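# Pull out and quarter-turn the right-side yellow rod

## Task

Take the yellow rod closest to right_arm, draw it outward until it stops, rotate it by 90 degrees so its player figures are horizontal, and finish with no part of either arm (camera cable included) in contact with it.

## Robot and tools

Robot: two arms, left_arm and right_arm, each with six revolute joints and a two-finger parallel gripper carrying a fisheye wrist camera (cam_left_wrist, cam_right_wrist, both 672x504). The job is a table-football style rod: grasp it, slide it out to its stop, roll it a quarter turn, then release and back away so nothing of the robot, not even a camera cable, touches it.

Frames. Scene frame: origin on the table surface halfway between the nominal arm bases, +x out over the table, +z up, left_arm toward +y. Calibrated bases: left_arm at (-0.028, +0.289, +0.027) m, right_arm at (-0.040, -0.349, +0.007) m, both nearly unrotated about z. Every hand pose, velocity and wrist-camera pose in a result is in that arm's own base frame; end_effector_position is the point between the finger pads, roughly 1 cm short of the tips. Fingers point along the gripper's +z and close along its y. Reported poses may be off by a few cm.

Joint order. Everywhere (rows and result lists) each arm's joints run: wrist pitch, shoulder, wrist yaw, wrist roll, elbow, waist. Stated ranges in rad: waist -2.618..3.054, shoulder 0..3.142, elbow 0..3.142, wrist pitch -1.571..1.571, wrist yaw -1.571..1.571, wrist roll -2.094..2.094. True ends may differ by up to 0.059 rad.

A row is a single flat list of 14 numbers, each in [-1, 1], covering both arms: left_arm's six joint values then its opening, then right_arm's six joint values then its opening. Joint values are offsets, not poses: they count from the Joint targets shown when the action (or move) begins, not from the previous row. Scale: 1.0 equals 2.224 rad for waist, shoulder, elbow and 8.485 rad for the three wrist joints, so small numbers matter, especially for wrists. The opening is absolute: +1 fully open, -1 shut; to leave a gripper unchanged resend its current command (0 is a real command, half-open). Send 0 offsets to an arm you want to hold still.

execute_actions(actions, cameras): actions is a list of actions; each action is a list of up to 15 rows, one per 1/30 s step, lasting 0.5 s, with the last row held for missing steps. Repeating an offset in a new action moves the joint further. An action asking a joint more than 0.059 rad past its range is rejected for both arms; a malformed or failing first action rejects the whole call. An empty list just reports state. cameras: names to return, [] for none, omitted or ["all"] for all.

move(target, speed, blend, opening_speed, blocking, cameras): target is one 14-number row or a list of up to 15 rows, every row an offset from the same starting Joint targets, same scale as above. speed is the top rad/s of the joint with the longest travel (0.01 to 12.57, default 0.5), one value or one per target. blend (rad) rounds corners between listed targets. opening_speed (0.2 or more, per second on the -1..+1 scale) ramps the fingers; use it near its minimum when gripping gently. blocking=false returns after about 0.5 s while the move continues. Joints move together, so grippers travel in curves and nothing avoids obstacles. The extra 'move:' line reports done, off_target, moving, held or fault, plus limits=held if steps were withheld. done does not prove no contact.

wait(seconds 0 to 10) lets time run while commands hold. stop brakes a running move. zoom_image(camera, region [x0,y0,x1,y1], at most 504x504 px) enlarges part of the newest image of that wrist camera. read_manual gives licence texts only. finished_scene(scene) ends the current scene, given its number, and cannot be undone; check the rod is fully out, turned and untouched first.

Results: Joint positions and Joint velocities per arm (rad, rad/s) followed by finger gap (m; 0.094 fully open); 'within noise' means at rest. Joint targets are the base for your next offsets. Tool commands show current gripper commands. grip_measured is the finger opening on the command scale; it may read up to 2.7 mm wide when empty and tracks your command even after contact, so a hard squeeze is not visible there. Joint torques include arm weight; entries 2, 5, 6 wrap at ±28 N m. Action calls also list joint positions at some steps. 'joint sent to its limit' means a joint reached its end; 'joint command not followed' means the clearance check altered targets. MOTOR HOT appears at 75 °C; at 90 °C an OVER-TEMPERATURE FAULT folds that arm away for the rest of the scene, and at 100 °C it drops.

Limits on motion: each step a joint target stays within 0.339 rad (big joints) or 2.2 rad (wrist) of its measured angle, and targets putting the hand over 200 mm from its current spot are scaled back. Big offsets may need several actions.

Avoid: arms hitting or squeezing each other (can fail the scene), fast impacts, pushing hard into the rod's end stop or the table, letting go while the rod moves, stretched or straining poses that heat motors. If an arm is stuck pressing, command its targets back past its measured position. Approach the rod slowly, open, then close firmly, pull out, roll the wrist, open and retreat.

Each tool is called as name(argument=value, ...), one argument or row to a line, values as JSON.

## Session

execute_actions(
  actions=[],
)

Scene clock: 0.00 s.
left_arm: end_effector_position=(+0.4007, +0.0076, +0.1253) grip_measured=+1.000 end_effector_quat_wxyz=(+0.625, -0.028, +0.778, +0.057) | right_arm: end_effector_position=(+0.3999, -0.0295, +0.1148) grip_measured=+1.000 end_effector_quat_wxyz=(+0.608, +0.063, +0.791, -0.024)
Joint names: [wrist pitch, shoulder, wrist yaw, wrist roll, elbow, waist]
Joint positions: left_arm=[0.966 1.539 -0.191 0.014 0.356 -0.068 0.094] | right_arm=[0.914 1.54 0.071 0.059 0.363 -0.045 0.094]
Joint velocities: within noise
Joint torques (N m): no reading
Heat: left arm: 47 °C; right arm: 43 °C.
Joint targets: left_arm=[0.959 1.536 -0.192 0.014 0.359 -0.068] | right_arm=[0.904 1.537 0.071 0.060 0.366 -0.045]
Tool commands: left_gripper/opening=+1.0 right_gripper/opening=+1.0

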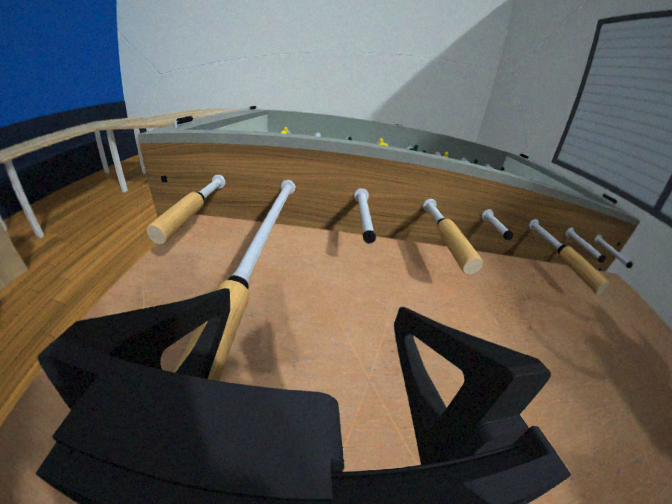

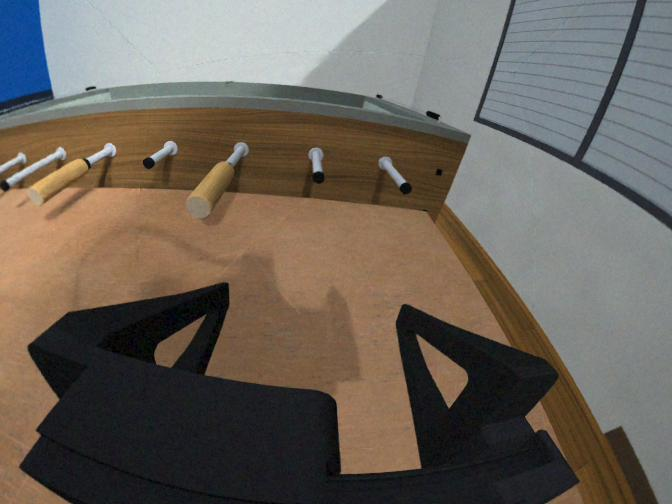

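move(
  target=[0,0,0,0,0,0,1,0.0728,0.346,0.0339,-0.0071,0.1884,0.1673,1],
  speed=0.8,
)

Scene clock: 71.43 s.
left_arm: end_effector_position=(+0.4007, +0.0076, +0.1253) grip_measured=+1.000 end_effector_quat_wxyz=(+0.625, -0.028, +0.778, +0.057) | right_arm: end_effector_position=(+0.4960, +0.1036, +0.0648) grip_measured=+1.000 end_effector_quat_wxyz=(+0.692, +0.007, +0.722, -0.015)
Joint names: [wrist pitch, shoulder, wrist yaw, wrist roll, elbow, waist]
Joint positions: left_arm=[0.966 1.539 -0.191 0.014 0.356 -0.068 0.094] | right_arm=[1.477 2.29 0.357 0.004 0.768 0.327 0.094]
Joint velocities: within noise
Joint torques (N m): left_arm=[1.84 -6.34 -0.03 0 5.34 -0.05] | right_arm=[2.11 -7.43 0.03 -0.03 4.74 0.02]
Heat: left arm: 46 °C; right arm: 44 °C.
Joint targets: left_arm=[0.959 1.536 -0.192 0.014 0.359 -0.068] | right_arm=[1.522 2.307 0.359 0.000 0.785 0.327]
move: off_target (right_arm); right_arm: the wrist pitch is farthest, 0.044 rad from its target
camera_calibration:
cam_right_wrist: T_world_to_cam=[[-0.0709965, -0.978892, 0.191652, 0.11487], [-0.440686, -0.141586, -0.886425, 0.323443], [0.894849, -0.147391, -0.421332, -0.28349], [0, 0, 0, 1]] pos_world=[0.404373, 0.116456, 0.145249]

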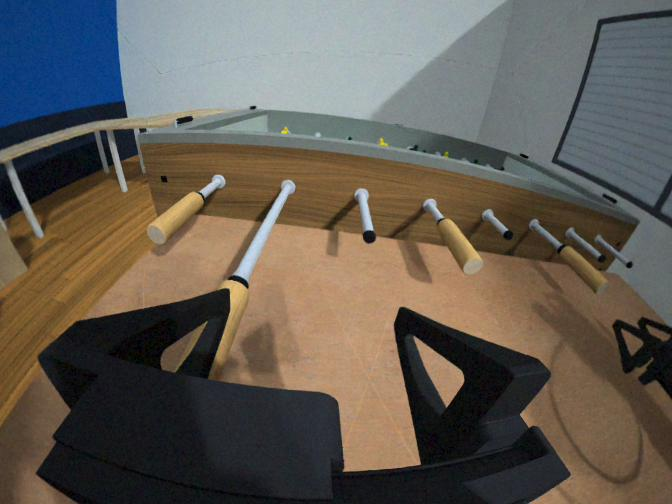

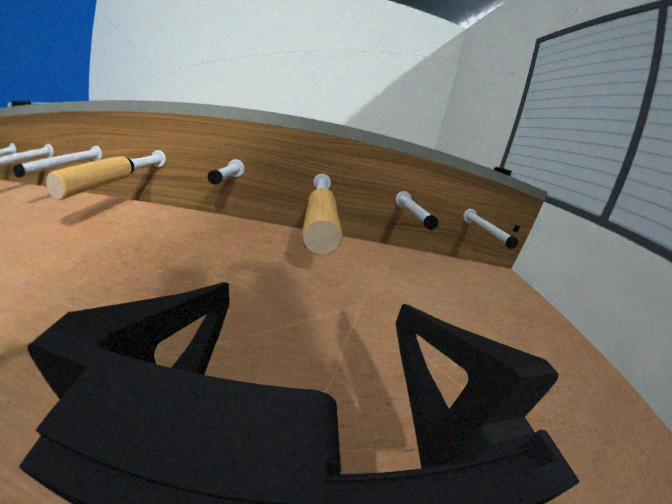

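move(
  target=[0,0,0,0,0,0,1,0.0041,0,0,-0.1851,0,0,-0.04],
  speed=1.5,
  cameras=["cam_right_wrist"],
)

Scene clock: 94.80 s.
left_arm: end_effector_position=(+0.4007, +0.0076, +0.1253) grip_measured=+1.000 end_effector_quat_wxyz=(+0.625, -0.028, +0.778, +0.057) | right_arm: end_effector_position=(+0.4960, +0.1031, +0.0658) grip_measured=-0.038 end_effector_quat_wxyz=(+0.478, -0.505, +0.513, -0.503)
Joint names: [wrist pitch, shoulder, wrist yaw, wrist roll, elbow, waist]
Joint positions: left_arm=[0.966 1.539 -0.191 0.014 0.356 -0.068 0.094] | right_arm=[1.482 2.29 0.36 -1.574 0.768 0.327 0.045]
Joint velocities: within noise
Joint torques (N m): left_arm=[1.85 -6.35 -0.05 0.01 5.33 -0.1] | right_arm=[2.37 -7.43 0.04 0.09 4.74 0.02]
Heat: left arm: 45 °C; right arm: 46 °C.
Joint targets: left_arm=[0.959 1.536 -0.192 0.014 0.359 -0.068] | right_arm=[1.554 2.307 0.359 -1.571 0.785 0.327]
joint sent to its limit (right arm) — the wrist pitch, upper limit.
move: off_target (right_arm); right_arm: the wrist pitch is farthest, 0.075 rad from its target
camera_calibration:
cam_right_wrist: T_world_to_cam=[[-0.00568845, 0.195187, 0.98075, -0.0911491], [-0.422121, -0.889568, 0.174592, 0.322277], [0.906522, -0.413002, 0.0874526, -0.295026], [0, 0, 0, 1]] pos_world=[0.402969, 0.182633, 0.0589284]
Images, in order (width x height): cam_right_wrist 672x504.

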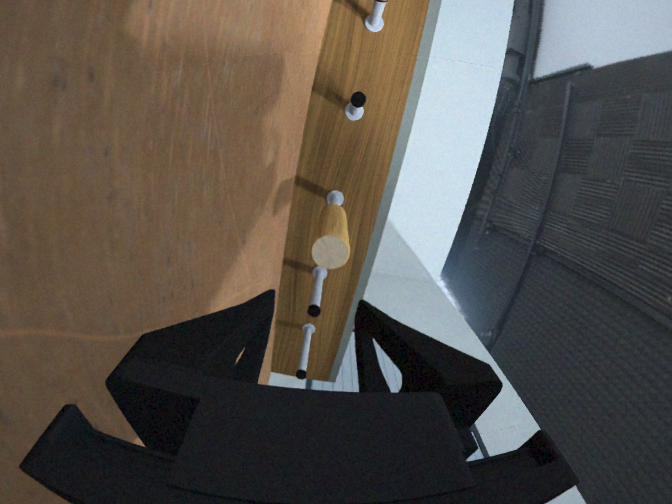

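move(
  target=[0,0,0,0,0,0,1,-0.0257,0.0472,-0.00695,0,0.1308,-0.0265,-0.04],
  speed=0.5,
  cameras=["cam_right_wrist"],
)

Scene clock: 110.67 s.
left_arm: end_effector_position=(+0.4007, +0.0076, +0.1253) grip_measured=+1.000 end_effector_quat_wxyz=(+0.625, -0.028, +0.778, +0.057) | right_arm: end_effector_position=(+0.5623, +0.1026, +0.0788) grip_measured=-0.038 end_effector_quat_wxyz=(+0.493, -0.488, +0.507, -0.512)
Joint names: [wrist pitch, shoulder, wrist yaw, wrist roll, elbow, waist]
Joint positions: left_arm=[0.966 1.539 -0.191 0.014 0.356 -0.068 0.094] | right_arm=[1.341 2.386 0.313 -1.575 1.057 0.275 0.045]
Joint velocities: within noise
Joint torques (N m): left_arm=[1.84 -6.37 -0.04 0.01 5.35 -0.08] | right_arm=[1.65 -8.29 -0.11 0.05 5.93 -0.57]
Heat: left arm: 45 °C; right arm: 49 °C.
Joint targets: left_arm=[0.959 1.536 -0.192 0.014 0.359 -0.068] | right_arm=[1.336 2.412 0.300 -1.571 1.076 0.268]
move: done
camera_calibration:
cam_right_wrist: T_world_to_cam=[[-0.0531643, 0.18077, 0.982087, -0.0753165], [-0.434568, -0.889655, 0.140231, 0.357251], [0.899068, -0.419329, 0.125855, -0.354583], [0, 0, 0, 1]] pos_world=[0.47004, 0.182757, 0.0684958]
Images, in order (width x height): cam_right_wrist 672x504.

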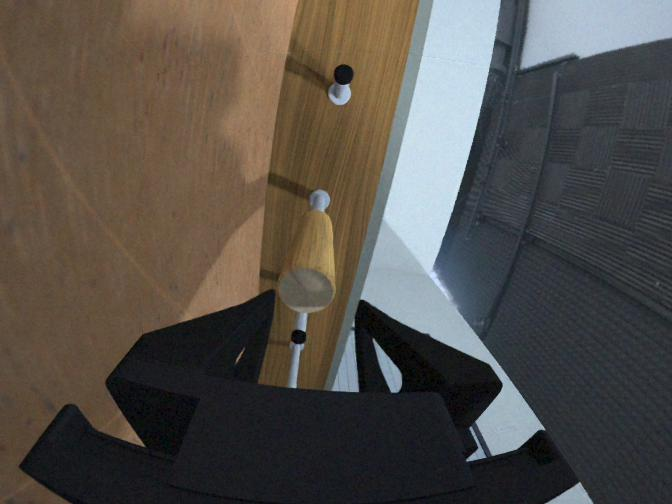

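move(
  target=[
    [0,0,0,0,0,0,1,0.0014,0.0063,0,0,0,-0.002,-0.04],
    [0,0,0,0,0,0,1,-0.0216,0.0643,-0.0048,0,0.1448,-0.0195,-0.04],
  ],
  speed=0.4,
  cameras=["cam_right_wrist"],
)

Scene clock: 123.97 s.
left_arm: end_effector_position=(+0.4007, +0.0076, +0.1253) grip_measured=+1.000 end_effector_quat_wxyz=(+0.625, -0.028, +0.778, +0.057) | right_arm: end_effector_position=(+0.6260, +0.0999, +0.0748) grip_measured=-0.038 end_effector_quat_wxyz=(+0.493, -0.487, +0.506, -0.513)
Joint names: [wrist pitch, shoulder, wrist yaw, wrist roll, elbow, waist]
Joint positions: left_arm=[0.966 1.539 -0.191 0.014 0.356 -0.068 0.094] | right_arm=[1.166 2.527 0.272 -1.575 1.375 0.232 0.045]
Joint velocities: within noise
Joint torques (N m): left_arm=[1.85 -6.34 -0.04 0.03 5.33 -0.06] | right_arm=[1.6 -9.65 -0.09 0.05 7.12 -0.62]
Heat: left arm: 45 °C; right arm: 47 °C.
Joint targets: left_arm=[0.959 1.536 -0.192 0.014 0.359 -0.068] | right_arm=[1.153 2.555 0.259 -1.571 1.398 0.225]
move: done
camera_calibration:
cam_right_wrist: T_world_to_cam=[[-0.0551752, 0.180827, 0.981966, -0.0662502], [-0.436255, -0.888992, 0.139193, 0.384149], [0.89813, -0.420708, 0.127937, -0.411984], [0, 0, 0, 1]] pos_world=[0.533947, 0.18016, 0.0642927]
Images, in order (width x height): cam_right_wrist 672x504.

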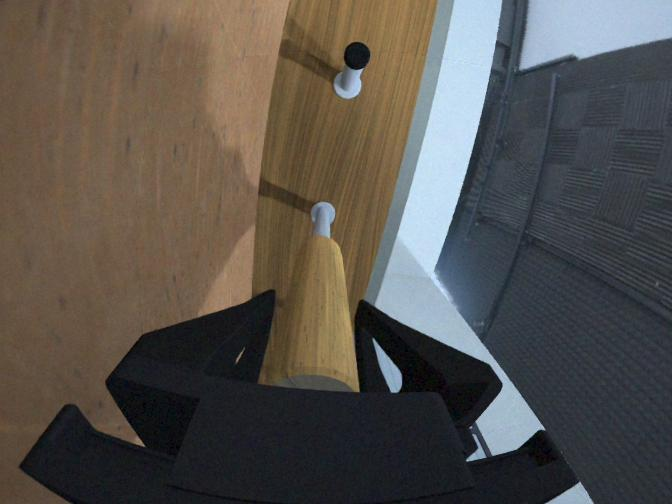

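move(
  target=[
    [0,0,0,0,0,0,1,0,0,0,0,0,0,-0.6],
    [0,0,0,0,0,0,1,0,0,0,0.187,0,0,-0.6],
  ],
  speed=0.8,
  opening_speed=0.4,
)

Scene clock: 134.33 s.
left_arm: end_effector_position=(+0.4007, +0.0076, +0.1253) grip_measured=+1.000 end_effector_quat_wxyz=(+0.625, -0.028, +0.778, +0.057) | right_arm: end_effector_position=(+0.6263, +0.1040, +0.0744) grip_measured=-0.306 end_effector_quat_wxyz=(+0.711, +0.001, +0.703, -0.008)
Joint names: [wrist pitch, shoulder, wrist yaw, wrist roll, elbow, waist]
Joint positions: left_arm=[0.966 1.539 -0.191 0.014 0.356 -0.068 0.094] | right_arm=[1.164 2.527 0.243 -0.012 1.375 0.231 0.033]
Joint velocities: left_arm=[within noise] | right_arm=[0.037 0.002 -0.007 -0.154 -0.012 -0.017 0]
Joint torques (N m): left_arm=[1.84 -6.35 -0.03 0.03 5.37 -0.05] | right_arm=[1.62 -9.63 0.21 0.33 7.13 -0.5]
Heat: left arm: 45 °C; right arm: 46 °C.
Joint targets: left_arm=[0.959 1.536 -0.192 0.014 0.359 -0.068] | right_arm=[1.153 2.555 0.259 0.016 1.398 0.225]
move: done
camera_calibration:
cam_right_wrist: T_world_to_cam=[[-0.0636125, -0.980399, 0.186472, 0.11867], [-0.390156, -0.147549, -0.90885, 0.359981], [0.918549, -0.130568, -0.373122, -0.416118], [0, 0, 0, 1]] pos_world=[0.530222, 0.115127, 0.149776]

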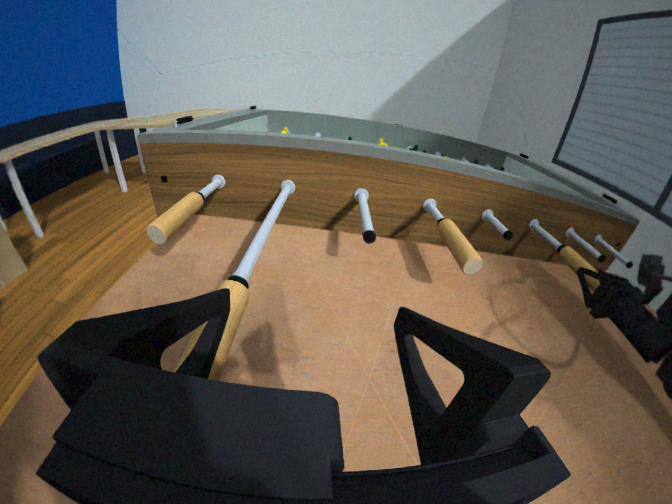

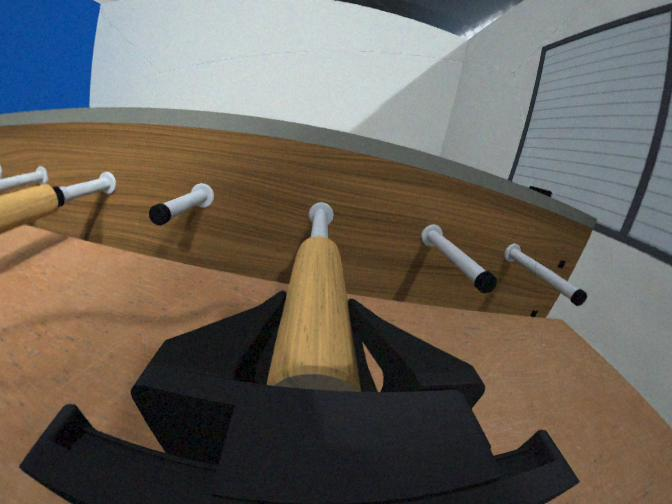

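move(
  target=[
    [0,0,0,0,0,0,1,0.02275,-0.0589,0.0048,0,-0.1448,0.0193,-0.6],
    [0,0,0,0,0,0,1,0.0218,-0.1475,0.01155,0.0041,-0.2747,0.0459,-0.6],
  ],
  speed=0.4,
  blend=0.05,
)

Scene clock: 167.23 s.
left_arm: end_effector_position=(+0.4007, +0.0076, +0.1253) grip_measured=+1.000 end_effector_quat_wxyz=(+0.625, -0.028, +0.778, +0.057) | right_arm: end_effector_position=(+0.5067, +0.1050, +0.0702) grip_measured=-0.306 end_effector_quat_wxyz=(+0.679, +0.005, +0.734, -0.007)
Joint names: [wrist pitch, shoulder, wrist yaw, wrist roll, elbow, waist]
Joint positions: left_arm=[0.966 1.539 -0.191 0.014 0.356 -0.068 0.094] | right_arm=[1.358 2.244 0.329 0.023 0.804 0.314 0.033]
Joint velocities: within noise
Joint torques (N m): left_arm=[1.84 -6.39 -0.05 0.02 5.34 -0.06] | right_arm=[1.54 -10.26 0.36 0.32 2.69 1.2]
Heat: left arm: 45 °C; right arm: 46 °C.
Joint targets: left_arm=[0.959 1.536 -0.192 0.014 0.359 -0.068] | right_arm=[1.338 2.227 0.357 0.051 0.787 0.327]
move: done
camera_calibration:
cam_right_wrist: T_world_to_cam=[[-0.0508024, -0.981394, 0.185161, 0.106485], [-0.470353, -0.14004, -0.871296, 0.346819], [0.881015, -0.131355, -0.454488, -0.282865], [0, 0, 0, 1]] pos_world=[0.417745, 0.115917, 0.153907]

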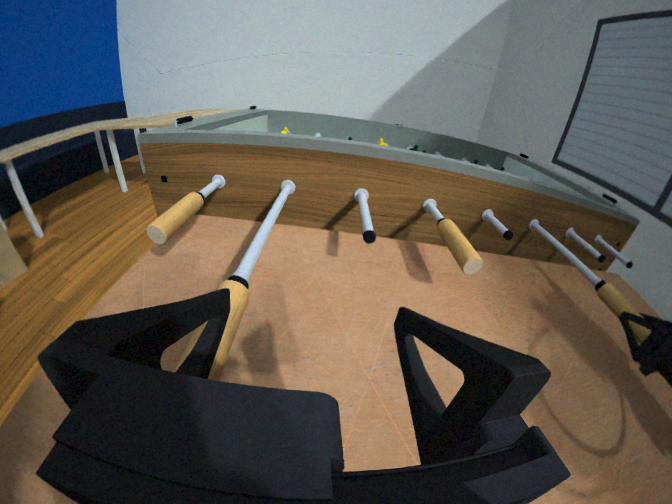

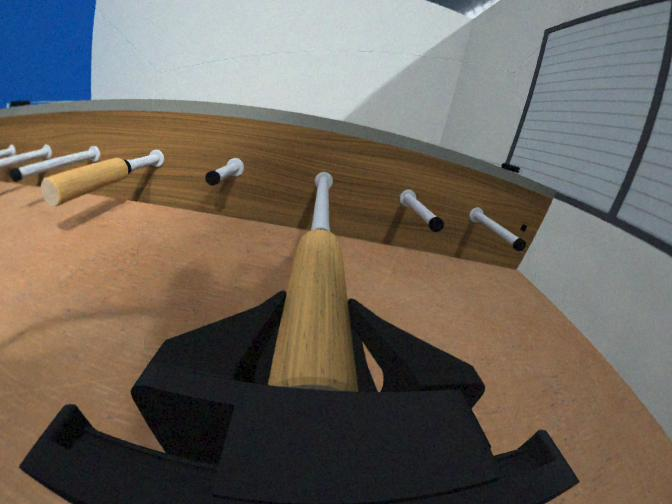

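move(
  target=[0,0,0,0,0,0,1,-0.0361,-0.1376,0.0053,0.01,-0.0899,0.027,-0.6],
  speed=0.35,
  cameras=["cam_right_wrist"],
)

move(
  target=[0,0,0,0,0,0,1,-0.0352,-0.0769,0.0005,0.0064,-0.0099,0.0151,-0.6],
  speed=0.35,
)

Scene clock: 179.90 s.
left_arm: end_effector_position=(+0.4007, +0.0076, +0.1253) grip_measured=+1.000 end_effector_quat_wxyz=(+0.625, -0.028, +0.778, +0.057) | right_arm: end_effector_position=(+0.4889, +0.1028, +0.0765) grip_measured=-0.307 end_effector_quat_wxyz=(+0.617, +0.015, +0.787, +0.002)
Joint names: [wrist pitch, shoulder, wrist yaw, wrist roll, elbow, waist]
Joint positions: left_arm=[0.966 1.539 -0.191 0.014 0.356 -0.068 0.094] | right_arm=[1.031 2.035 0.325 0.106 0.75 0.32 0.033]
Joint velocities: within noise
Joint torques (N m): left_arm=[1.84 -6.37 -0.04 0 5.37 -0.06] | right_arm=[1.73 -17.58 0.95 0.32 -7.56 6.08]
Heat: left arm: 44 °C; right arm: 45 °C.
Joint targets: left_arm=[0.959 1.536 -0.192 0.014 0.359 -0.068] | right_arm=[1.031 1.921 0.402 0.135 0.587 0.387]
move: off_target (right_arm); right_arm: the elbow is farthest, 0.163 rad from its target
camera_calibration:
cam_right_wrist: T_world_to_cam=[[-0.0261765, -0.986315, 0.16278, 0.0924977], [-0.605194, -0.113968, -0.787878, 0.40052], [0.795648, -0.119137, -0.593928, -0.213485], [0, 0, 0, 1]] pos_world=[0.414672, 0.111445, 0.17371]
Images, in order (width x height): cam_right_wrist 672x504.

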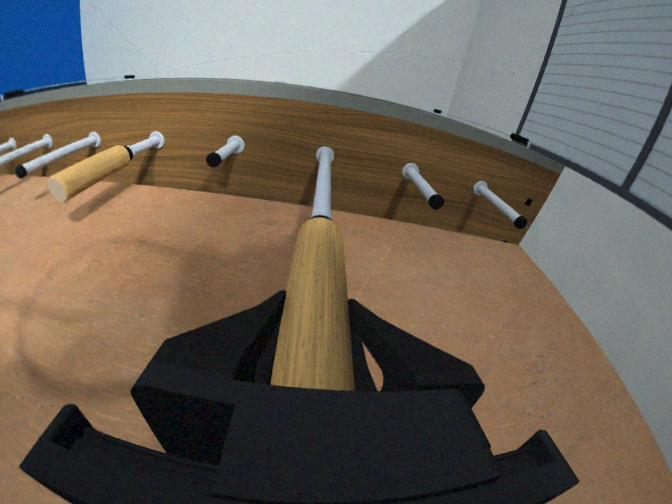

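Scene clock: 181.13 s.
left_arm: end_effector_position=(+0.4007, +0.0076, +0.1253) grip_measured=+1.000 end_effector_quat_wxyz=(+0.625, -0.028, +0.778, +0.057) | right_arm: end_effector_position=(+0.4791, +0.1021, +0.0831) grip_measured=-0.307 end_effector_quat_wxyz=(+0.578, +0.022, +0.815, +0.009)
Joint names: [wrist pitch, shoulder, wrist yaw, wrist roll, elbow, waist]
Joint positions: left_arm=[0.966 1.539 -0.191 0.014 0.356 -0.068 0.094] | right_arm=[0.804 1.915 0.312 0.155 0.755 0.32 0.033]
Joint velocities: within noise
Joint torques (N m): left_arm=[1.84 -6.34 -0.04 0.01 5.35 -0.02] | right_arm=[1.07 -21.31 1.14 0.32 -9.07 9.07]
Heat: left arm: 44 °C; right arm: 46 °C.
Joint targets: left_arm=[0.959 1.536 -0.192 0.014 0.359 -0.068] | right_arm=[0.733 1.750 0.406 0.190 0.565 0.421]
move: off_target (right_arm); right_arm: the elbow is farthest, 0.190 rad from its target
camera_calibration:
cam_right_wrist: T_world_to_cam=[[-0.0122111, -0.98932, 0.145245, 0.0854882], [-0.678925, -0.0984383, -0.727579, 0.428494], [0.734107, -0.107495, -0.670472, -0.167117], [0, 0, 0, 1]] pos_world=[0.414641, 0.108791, 0.187299]

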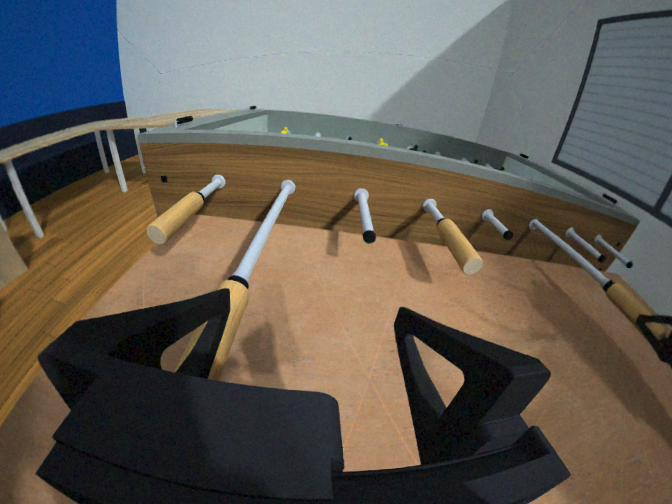

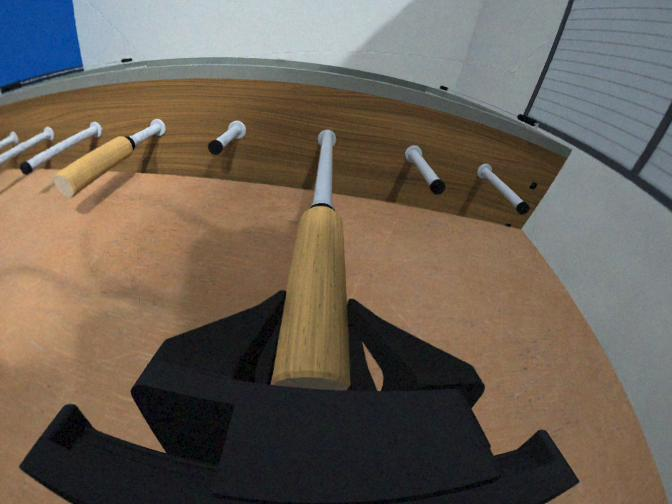

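move(
  target=[
    [0,0,0,0,0,0,1,0.006,0.065,-0.009,-0.003,0.074,-0.04,-0.6],
    [0,0,0,0,0,0,1,0.006,0.065,-0.009,-0.003,0.074,-0.04,0.4],
  ],
  speed=0.4,
  opening_speed=1,
)

Scene clock: 203.83 s.
left_arm: end_effector_position=(+0.4007, +0.0076, +0.1253) grip_measured=+1.000 end_effector_quat_wxyz=(+0.625, -0.028, +0.778, +0.057) | right_arm: end_effector_position=(+0.4735, +0.1007, +0.0731) grip_measured=+0.398 end_effector_quat_wxyz=(+0.564, +0.021, +0.825, +0.000)
Joint names: [wrist pitch, shoulder, wrist yaw, wrist roll, elbow, waist]
Joint positions: left_arm=[0.966 1.539 -0.191 0.014 0.356 -0.068 0.094] | right_arm=[0.778 1.916 0.327 0.158 0.745 0.326 0.066]
Joint velocities: within noise
Joint torques (N m): left_arm=[1.85 -6.35 -0.05 0.02 5.31 -0.06] | right_arm=[1.73 -9.32 0.14 0.08 4.11 0.54]
Heat: left arm: 44 °C; right arm: 51 °C.
Joint targets: left_arm=[0.959 1.536 -0.192 0.014 0.359 -0.068] | right_arm=[0.784 1.894 0.330 0.164 0.730 0.332]
move: done; target 2's new numbers were sent with right_arm's elbow 0.047 rad from that target
camera_calibration:
cam_right_wrist: T_world_to_cam=[[-0.0158698, -0.98689, 0.160615, 0.0858699], [-0.704371, -0.102975, -0.702323, 0.427863], [0.709655, -0.124278, -0.693502, -0.155019], [0, 0, 0, 1]] pos_world=[0.412747, 0.109538, 0.1792]

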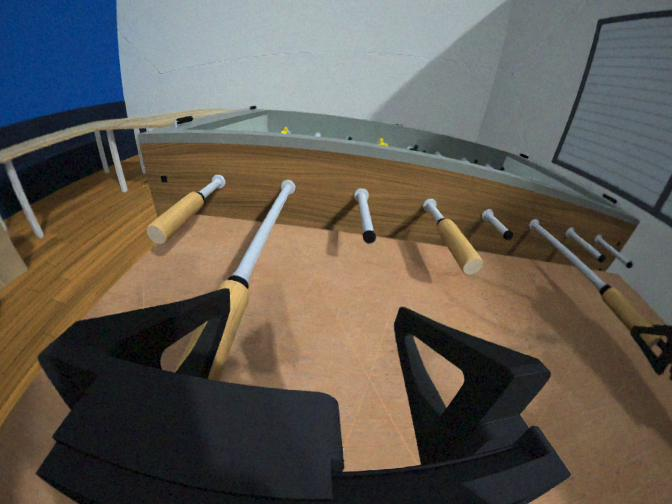

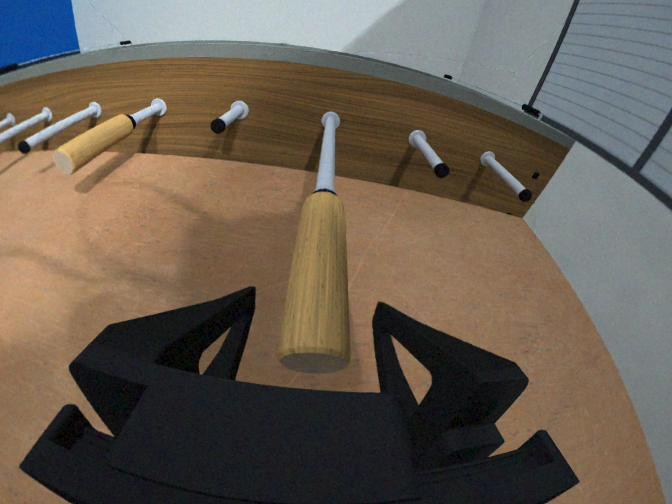

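move(
  target=[0,0,0,0,0,0,1,-0.0786,-0.2473,0.0052,0.0042,-0.0238,0.0441,0.4],
  speed=0.5,
)

zoom_image(
  camera="cam_left_wrist",
  region=[260, 100, 640, 280],
)

Scene clock: 213.07 s.
left_arm: end_effector_position=(+0.4007, +0.0076, +0.1253) grip_measured=+1.000 end_effector_quat_wxyz=(+0.625, -0.028, +0.778, +0.057) | right_arm: end_effector_position=(+0.3895, +0.1057, +0.1545) grip_measured=+0.398 end_effector_quat_wxyz=(+0.513, -0.010, +0.858, -0.005)
Joint names: [wrist pitch, shoulder, wrist yaw, wrist roll, elbow, waist]
Joint positions: left_arm=[0.966 1.539 -0.191 0.014 0.356 -0.068 0.094] | right_arm=[0.126 1.357 0.367 0.186 0.7 0.422 0.066]
Joint velocities: within noise
Joint torques (N m): left_arm=[1.84 -6.35 -0.04 0.01 5.38 -0.08] | right_arm=[1.55 -5.33 0.24 0.17 5.31 0.73]
Heat: left arm: 44 °C; right arm: 50 °C.
Joint targets: left_arm=[0.959 1.536 -0.192 0.014 0.359 -0.068] | right_arm=[0.117 1.344 0.374 0.200 0.677 0.430]
move: done
camera_calibration:
cam_right_wrist: T_world_to_cam=[[0.0533905, -0.978447, 0.199476, 0.0425707], [-0.777641, -0.166056, -0.606382, 0.446793], [0.626437, -0.122745, -0.769747, 0.00565392], [0, 0, 0, 1]] pos_world=[0.34163, 0.11654, 0.266788]

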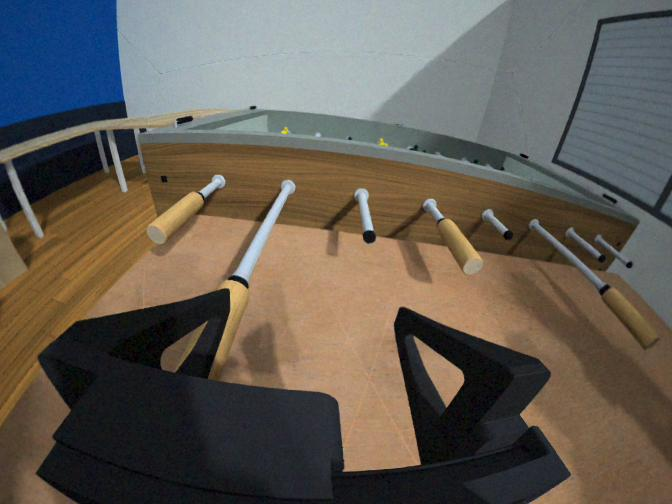

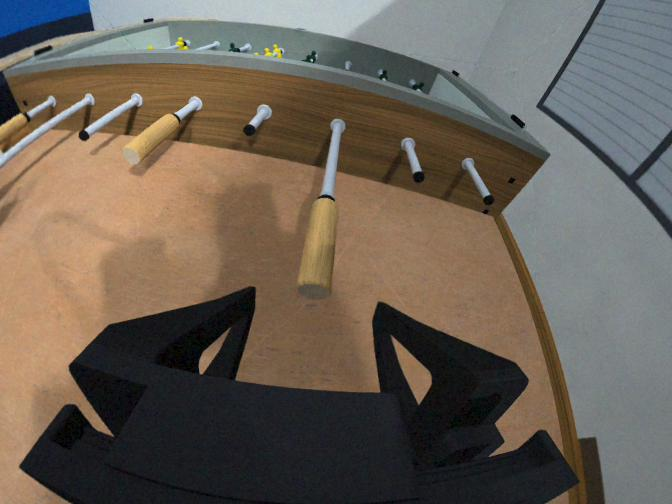

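Scaled by 1.326 from the camera's 672x504 image, which has a finer 960x720 frame.

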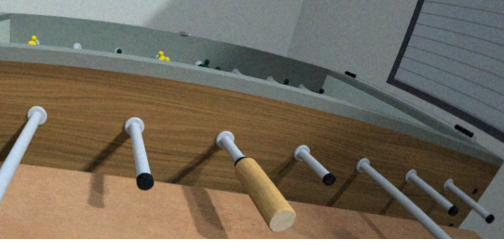

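finished_scene(
  scene=1,
)

The scene is finished: the task was done.


## Next scene

The same job, from a new start.

execute_actions(
  actions=[],
)

Scene clock: 0.00 s.
left_arm: end_effector_position=(+0.3899, -0.0004, +0.1147) grip_measured=+1.000 end_effector_quat_wxyz=(+0.609, -0.026, +0.793, +0.006) | right_arm: end_effector_position=(+0.3960, -0.0474, +0.1154) grip_measured=+1.000 end_effector_quat_wxyz=(+0.595, +0.094, +0.794, -0.086)
Joint names: [wrist pitch, shoulder, wrist yaw, wrist roll, elbow, waist]
Joint positions: left_arm=[0.911 1.495 -0.08 -0.043 0.322 -0.04 0.094] | right_arm=[0.848 1.518 0.234 0.044 0.38 -0.018 0.094]
Joint velocities: within noise
Joint torques (N m): no reading
Heat: left arm: 42 °C; right arm: 41 °C.
Joint targets: left_arm=[0.899 1.493 -0.081 -0.042 0.324 -0.040] | right_arm=[0.837 1.515 0.234 0.045 0.383 -0.018]
Tool commands: left_gripper/opening=+1.0 right_gripper/opening=+1.0
camera_calibration:
cam_left_wrist: T_world_to_cam=[[0.0222135, -0.980285, 0.196335, -0.0420869], [-0.593611, -0.170951, -0.786385, 0.357186], [0.804446, -0.0990782, -0.585705, -0.125405], [0, 0, 0, 1]] pos_world=[0.313846, 0.00737939, 0.215698]
cam_right_wrist: T_world_to_cam=[[-0.244005, -0.947103, 0.208463, 0.0183839], [-0.655393, 0.00260904, -0.755284, 0.379511], [0.714788, -0.320918, -0.621361, -0.108823], [0, 0, 0, 1]] pos_world=[0.331, -0.0185021, 0.215188]

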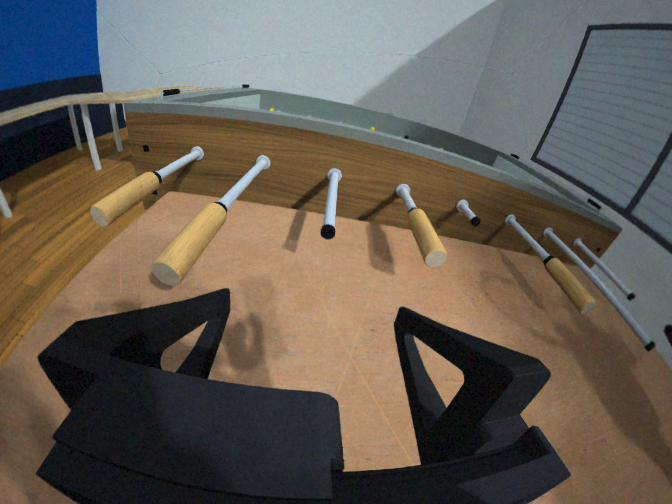

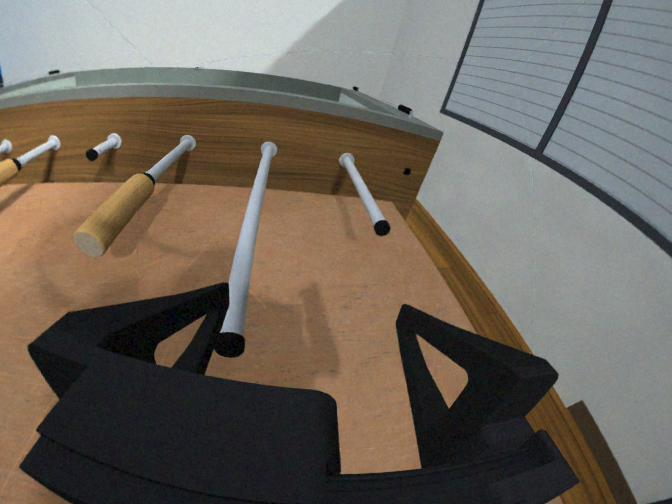

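move(
  target=[
    [0,0,0,0,0,0,1,0,-0.135,0,0,0,0,-0.04],
    [0,0,0,0,0,0,1,0.0735,0.1664,0.0385,-0.188,0.1763,0.2275,-0.04],
    [0,0,0,0,0,0,1,0.0735,0.3462,0.0385,-0.188,0.1763,0.2275,-0.04],
  ],
  speed=[1,1.2,0.4],
  blend=0.05,
)

Scene clock: 46.30 s.
left_arm: end_effector_position=(+0.3899, -0.0004, +0.1147) grip_measured=+1.000 end_effector_quat_wxyz=(+0.609, -0.026, +0.793, +0.006) | right_arm: end_effector_position=(+0.4722, +0.1433, +0.0589) grip_measured=-0.038 end_effector_quat_wxyz=(-0.454, +0.508, -0.530, +0.505)
Joint names: [wrist pitch, shoulder, wrist yaw, wrist roll, elbow, waist]
Joint positions: left_arm=[0.911 1.495 -0.08 -0.043 0.322 -0.04 0.094] | right_arm=[1.421 2.27 0.558 -1.553 0.757 0.485 0.045]
Joint velocities: within noise
Joint torques (N m): left_arm=[1.89 -5.78 -0.02 0.02 5.29 -0.06] | right_arm=[2.05 -7.51 0.11 0.03 4.78 0.35]
Heat: left arm: 42 °C; right arm: 41 °C.
Joint targets: left_arm=[0.899 1.493 -0.081 -0.042 0.324 -0.040] | right_arm=[1.461 2.285 0.561 -1.550 0.775 0.488]
move: off_target (right_arm); right_arm: the wrist pitch is farthest, 0.040 rad from its target
camera_calibration:
cam_left_wrist: T_world_to_cam=[[0.0222135, -0.980285, 0.196335, -0.0420869], [-0.593611, -0.170951, -0.786385, 0.357186], [0.804446, -0.0990782, -0.585705, -0.125405], [0, 0, 0, 1]] pos_world=[0.313846, 0.00737939, 0.215698]
cam_right_wrist: T_world_to_cam=[[0.0431138, 0.205843, 0.977635, -0.116733], [-0.450192, -0.869564, 0.202942, 0.357921], [0.89189, -0.448873, 0.0551785, -0.242356], [0, 0, 0, 1]] pos_world=[0.382321, 0.226476, 0.054858]

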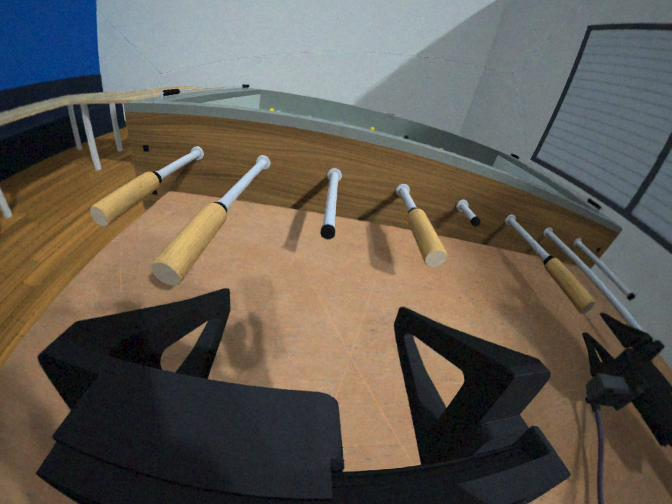

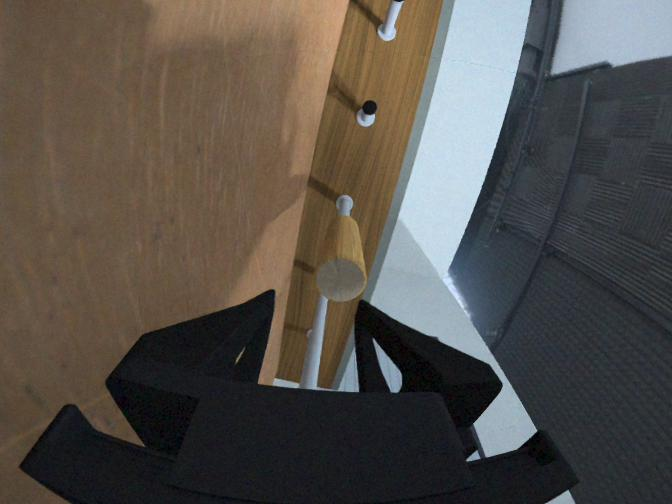

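move(
  target=[0,0,0,0,0,0,1,-0.0015,0.0138,-0.0024,-0.0025,0.0363,-0.0121,-0.04],
  speed=0.4,
  cameras=["cam_right_wrist"],
)

Scene clock: 61.90 s.
left_arm: end_effector_position=(+0.3899, -0.0004, +0.1147) grip_measured=+1.000 end_effector_quat_wxyz=(+0.609, -0.026, +0.793, +0.006) | right_arm: end_effector_position=(+0.4917, +0.1452, +0.0725) grip_measured=-0.038 end_effector_quat_wxyz=(+0.466, -0.491, +0.523, -0.518)
Joint names: [wrist pitch, shoulder, wrist yaw, wrist roll, elbow, waist]
Joint positions: left_arm=[0.911 1.495 -0.08 -0.043 0.322 -0.04 0.094] | right_arm=[1.421 2.293 0.553 -1.573 0.838 0.469 0.045]
Joint velocities: within noise
Joint torques (N m): left_arm=[1.87 -5.82 -0.02 0.02 5.34 -0.06] | right_arm=[1.93 -7.39 -0.1 -0.02 5.08 -0.65]
Heat: left arm: 42 °C; right arm: 45 °C.
Joint targets: left_arm=[0.899 1.493 -0.081 -0.042 0.324 -0.040] | right_arm=[1.448 2.316 0.541 -1.571 0.856 0.461]
move: done
camera_calibration:
cam_right_wrist: T_world_to_cam=[[-0.00357431, 0.198762, 0.980041, -0.107475], [-0.46864, -0.866095, 0.173943, 0.37626], [0.883382, -0.458665, 0.0962434, -0.25692], [0, 0, 0, 1]] pos_world=[0.402905, 0.229399, 0.0646088]
Images, in order (width x height): cam_right_wrist 672x504.

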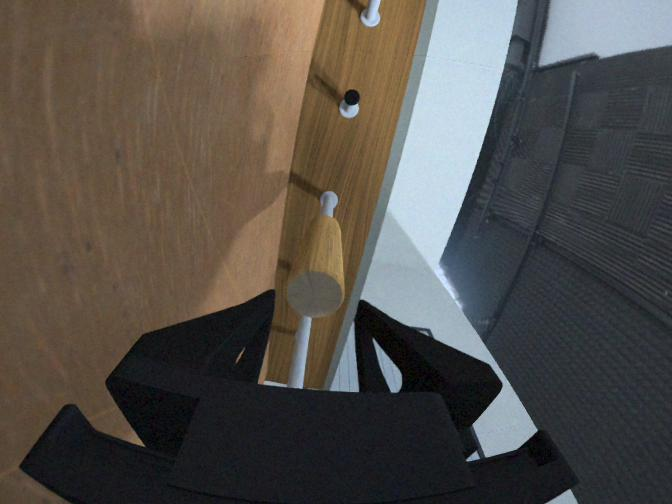

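move(
  target=[
    [0,0,0,0,0,0,1,-0.012,0.0585,-0.0086,0,0.1077,-0.0326,-0.04],
    [0,0,0,0,0,0,1,-0.012,0.0585,-0.0086,0,0.1077,-0.0326,-0.6],
    [0,0,0,0,0,0,1,-0.012,0.0585,-0.0086,0.186,0.1077,-0.0326,-0.6],
  ],
  speed=0.8,
  opening_speed=0.5,
)

Scene clock: 75.70 s.
left_arm: end_effector_position=(+0.3899, -0.0004, +0.1147) grip_measured=+1.000 end_effector_quat_wxyz=(+0.609, -0.026, +0.793, +0.006) | right_arm: end_effector_position=(+0.5496, +0.1388, +0.0662) grip_measured=-0.305 end_effector_quat_wxyz=(+0.705, +0.021, +0.708, -0.038)
Joint names: [wrist pitch, shoulder, wrist yaw, wrist roll, elbow, waist]
Joint positions: left_arm=[0.911 1.495 -0.08 -0.043 0.322 -0.04 0.094] | right_arm=[1.34 2.423 0.473 -0.023 1.078 0.389 0.033]
Joint velocities: within noise
Joint torques (N m): left_arm=[1.89 -5.74 -0.03 0.02 5.3 -0.03] | right_arm=[1.76 -8.7 -0.02 0.29 5.61 -0.05]
Heat: left arm: 42 °C; right arm: 45 °C.
Joint targets: left_arm=[0.899 1.493 -0.081 -0.042 0.324 -0.040] | right_arm=[1.346 2.446 0.468 0.007 1.096 0.389]
move: done
camera_calibration:
cam_left_wrist: T_world_to_cam=[[0.0222135, -0.980285, 0.196335, -0.0420869], [-0.593611, -0.170951, -0.786385, 0.357186], [0.804446, -0.0990782, -0.585705, -0.125405], [0, 0, 0, 1]] pos_world=[0.313846, 0.00737939, 0.215698]
cam_right_wrist: T_world_to_cam=[[-0.13014, -0.97055, 0.202722, 0.183478], [-0.414657, -0.132445, -0.900288, 0.33855], [0.900624, -0.201223, -0.385209, -0.323768], [0, 0, 0, 1]] pos_world=[0.455853, 0.157764, 0.14288]

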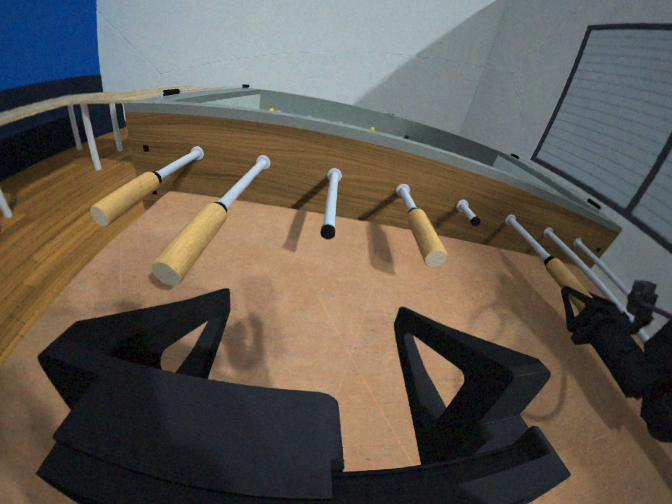

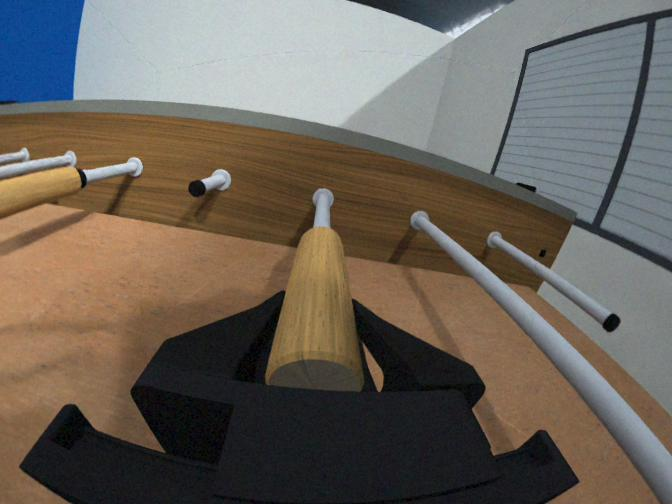

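move(
  target=[
    [0,0,0,0,0,0,1,-0.0139,-0.0993,0.0083,0.0098,-0.1127,0.0335,-0.6],
    [0,0,0,0,0,0,1,-0.0426,-0.1717,0.0106,0.0192,-0.1434,0.052,-0.6],
  ],
  speed=0.4,
  blend=0.05,
)

Scene clock: 90.93 s.
left_arm: end_effector_position=(+0.3899, -0.0004, +0.1147) grip_measured=+1.000 end_effector_quat_wxyz=(+0.609, -0.026, +0.793, +0.006) | right_arm: end_effector_position=(+0.4731, +0.1501, +0.0639) grip_measured=-0.307 end_effector_quat_wxyz=(+0.613, +0.025, +0.789, -0.029)
Joint names: [wrist pitch, shoulder, wrist yaw, wrist roll, elbow, waist]
Joint positions: left_arm=[0.911 1.495 -0.08 -0.043 0.322 -0.04 0.094] | right_arm=[1.003 2.091 0.555 0.143 0.794 0.495 0.033]
Joint velocities: within noise
Joint torques (N m): left_arm=[1.88 -5.76 -0.04 0.02 5.3 -0.01] | right_arm=[1.5 -10.63 0.17 0.32 3.22 0.84]
Heat: left arm: 42 °C; right arm: 44 °C.
Joint targets: left_arm=[0.899 1.493 -0.081 -0.042 0.324 -0.040] | right_arm=[0.985 2.064 0.557 0.170 0.776 0.504]
move: done
camera_calibration:
cam_left_wrist: T_world_to_cam=[[0.0222135, -0.980285, 0.196335, -0.0420869], [-0.593611, -0.170951, -0.786385, 0.357186], [0.804446, -0.0990782, -0.585705, -0.125405], [0, 0, 0, 1]] pos_world=[0.313846, 0.00737939, 0.215698]
cam_right_wrist: T_world_to_cam=[[-0.0772717, -0.976879, 0.19934, 0.161225], [-0.6194, -0.109636, -0.777382, 0.39179], [0.781263, -0.183541, -0.596608, -0.186151], [0, 0, 0, 1]] pos_world=[0.400566, 0.166285, 0.161373]

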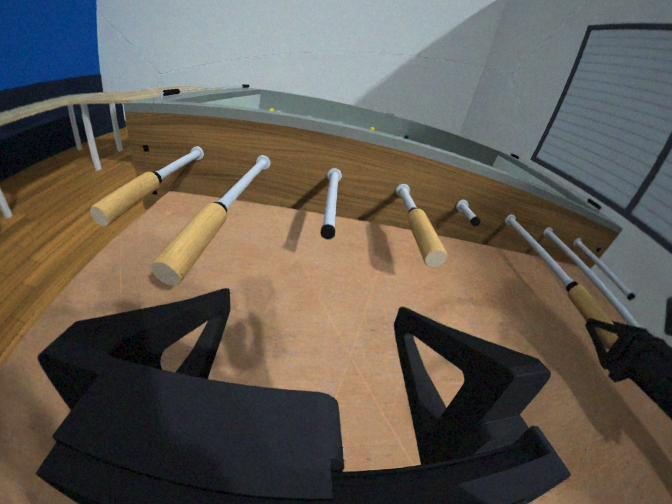

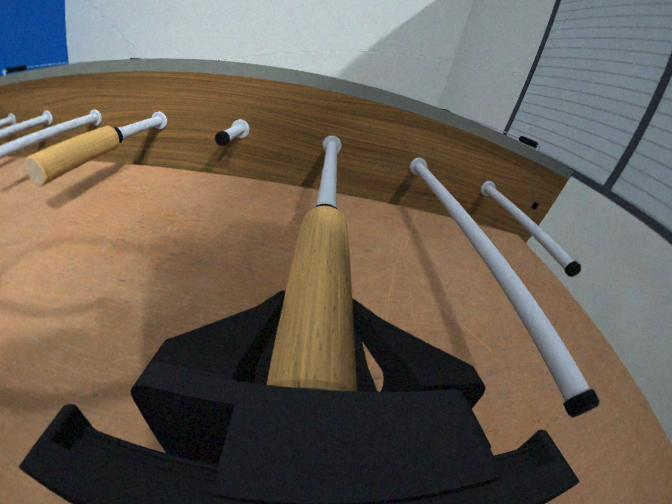

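move(
  target=[0,0,0,0,0,0,1,-0.0286,-0.0724,0.0022,0.0094,-0.0306,0.0186,-0.6],
  speed=0.35,
  cameras=["cam_right_wrist"],
)

Scene clock: 96.33 s.
left_arm: end_effector_position=(+0.3899, -0.0004, +0.1147) grip_measured=+1.000 end_effector_quat_wxyz=(+0.609, -0.026, +0.793, +0.006) | right_arm: end_effector_position=(+0.4643, +0.1485, +0.0669) grip_measured=-0.308 end_effector_quat_wxyz=(+0.577, +0.033, +0.816, -0.013)
Joint names: [wrist pitch, shoulder, wrist yaw, wrist roll, elbow, waist]
Joint positions: left_arm=[0.911 1.495 -0.08 -0.043 0.322 -0.04 0.094] | right_arm=[0.803 1.987 0.518 0.221 0.789 0.489 0.032]
Joint velocities: within noise
Joint torques (N m): left_arm=[1.88 -5.75 -0.03 0.02 5.31 -0.08] | right_arm=[1.13 -15.08 0.81 0.28 -0.83 5.08]
Heat: left arm: 42 °C; right arm: 44 °C.
Joint targets: left_arm=[0.899 1.493 -0.081 -0.042 0.324 -0.040] | right_arm=[0.742 1.903 0.576 0.250 0.709 0.546]
move: off_target (right_arm); right_arm: the shoulder is farthest, 0.084 rad from its target
camera_calibration:
cam_right_wrist: T_world_to_cam=[[-0.0547764, -0.984178, 0.168503, 0.15097], [-0.686544, -0.0854131, -0.722054, 0.412394], [0.725022, -0.155236, -0.671003, -0.150904], [0, 0, 0, 1]] pos_world=[0.400804, 0.16038, 0.171075]
Images, in order (width x height): cam_right_wrist 672x504.

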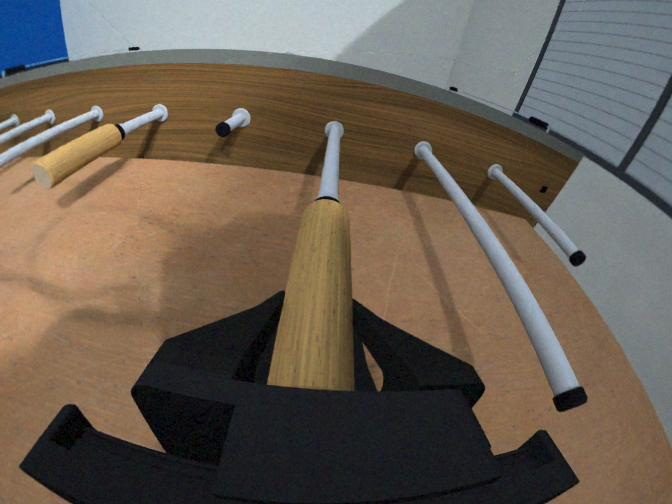

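move(
  target=[
    [0,0,0,0,0,0,1,0.006,0.0315,-0.006,-0.003,0.029,-0.0225,-0.6],
    [0,0,0,0,0,0,1,0.006,0.0315,-0.006,-0.003,0.029,-0.0225,0.5],
    [0,0,0,0,0,0,1,-0.0678,-0.2149,0.0118,0.0106,0,0.058,0.5],
  ],
  speed=0.5,
  opening_speed=1.5,
)

zoom_image(
  camera="cam_right_wrist",
  region=[150, 0, 500, 150],
)

Scene clock: 112.03 s.
left_arm: end_effector_position=(+0.3899, -0.0004, +0.1147) grip_measured=+1.000 end_effector_quat_wxyz=(+0.609, -0.026, +0.793, +0.006) | right_arm: end_effector_position=(+0.3757, +0.1573, +0.1616) grip_measured=+0.498 end_effector_quat_wxyz=(+0.550, +0.020, +0.835, -0.025)
Joint names: [wrist pitch, shoulder, wrist yaw, wrist roll, elbow, waist]
Joint positions: left_arm=[0.911 1.495 -0.08 -0.043 0.322 -0.04 0.094] | right_arm=[0.178 1.437 0.666 0.323 0.733 0.668 0.07]
Joint velocities: within noise
Joint torques (N m): left_arm=[1.88 -5.79 -0.04 0.01 5.38 -0.06] | right_arm=[1.43 -5.89 0.35 0.17 4.86 0.66]
Heat: left arm: 42 °C; right arm: 44 °C.
Joint targets: left_arm=[0.899 1.493 -0.081 -0.042 0.324 -0.040] | right_arm=[0.167 1.425 0.676 0.340 0.709 0.675]
move: done
camera_calibration:
cam_left_wrist: T_world_to_cam=[[0.0222135, -0.980285, 0.196335, -0.0420869], [-0.593611, -0.170951, -0.786385, 0.357186], [0.804446, -0.0990782, -0.585705, -0.125405], [0, 0, 0, 1]] pos_world=[0.313846, 0.00737939, 0.215698]
cam_right_wrist: T_world_to_cam=[[-0.0346744, -0.97872, 0.202251, 0.125067], [-0.732227, -0.112853, -0.671645, 0.434125], [0.680177, -0.171383, -0.712732, 0.00446286], [0, 0, 0, 1]] pos_world=[0.31918, 0.172163, 0.269464]

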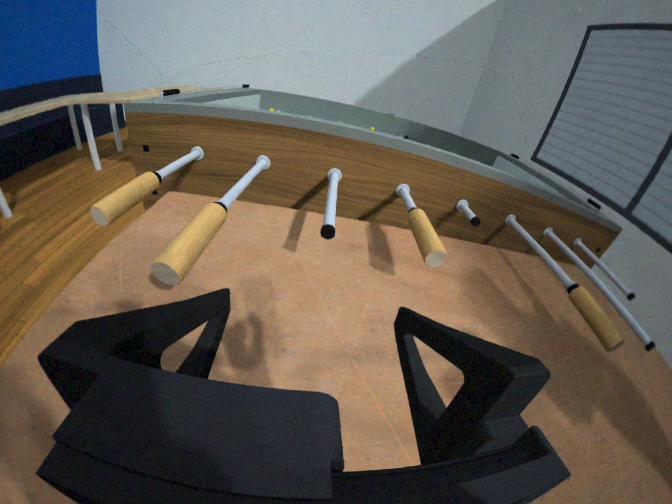

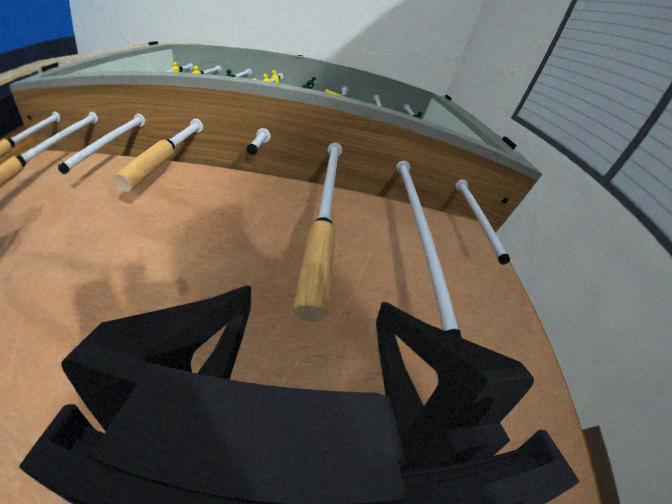

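Scaled by 1.440 from the camera's 672x504 image, which has a finer 960x720 frame.

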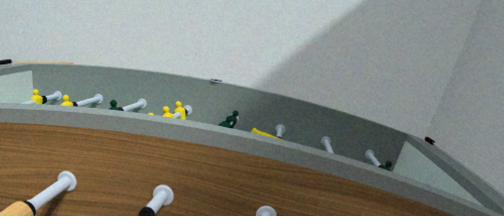

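finished_scene(
  scene=2,
)

The scene is finished: the task was done.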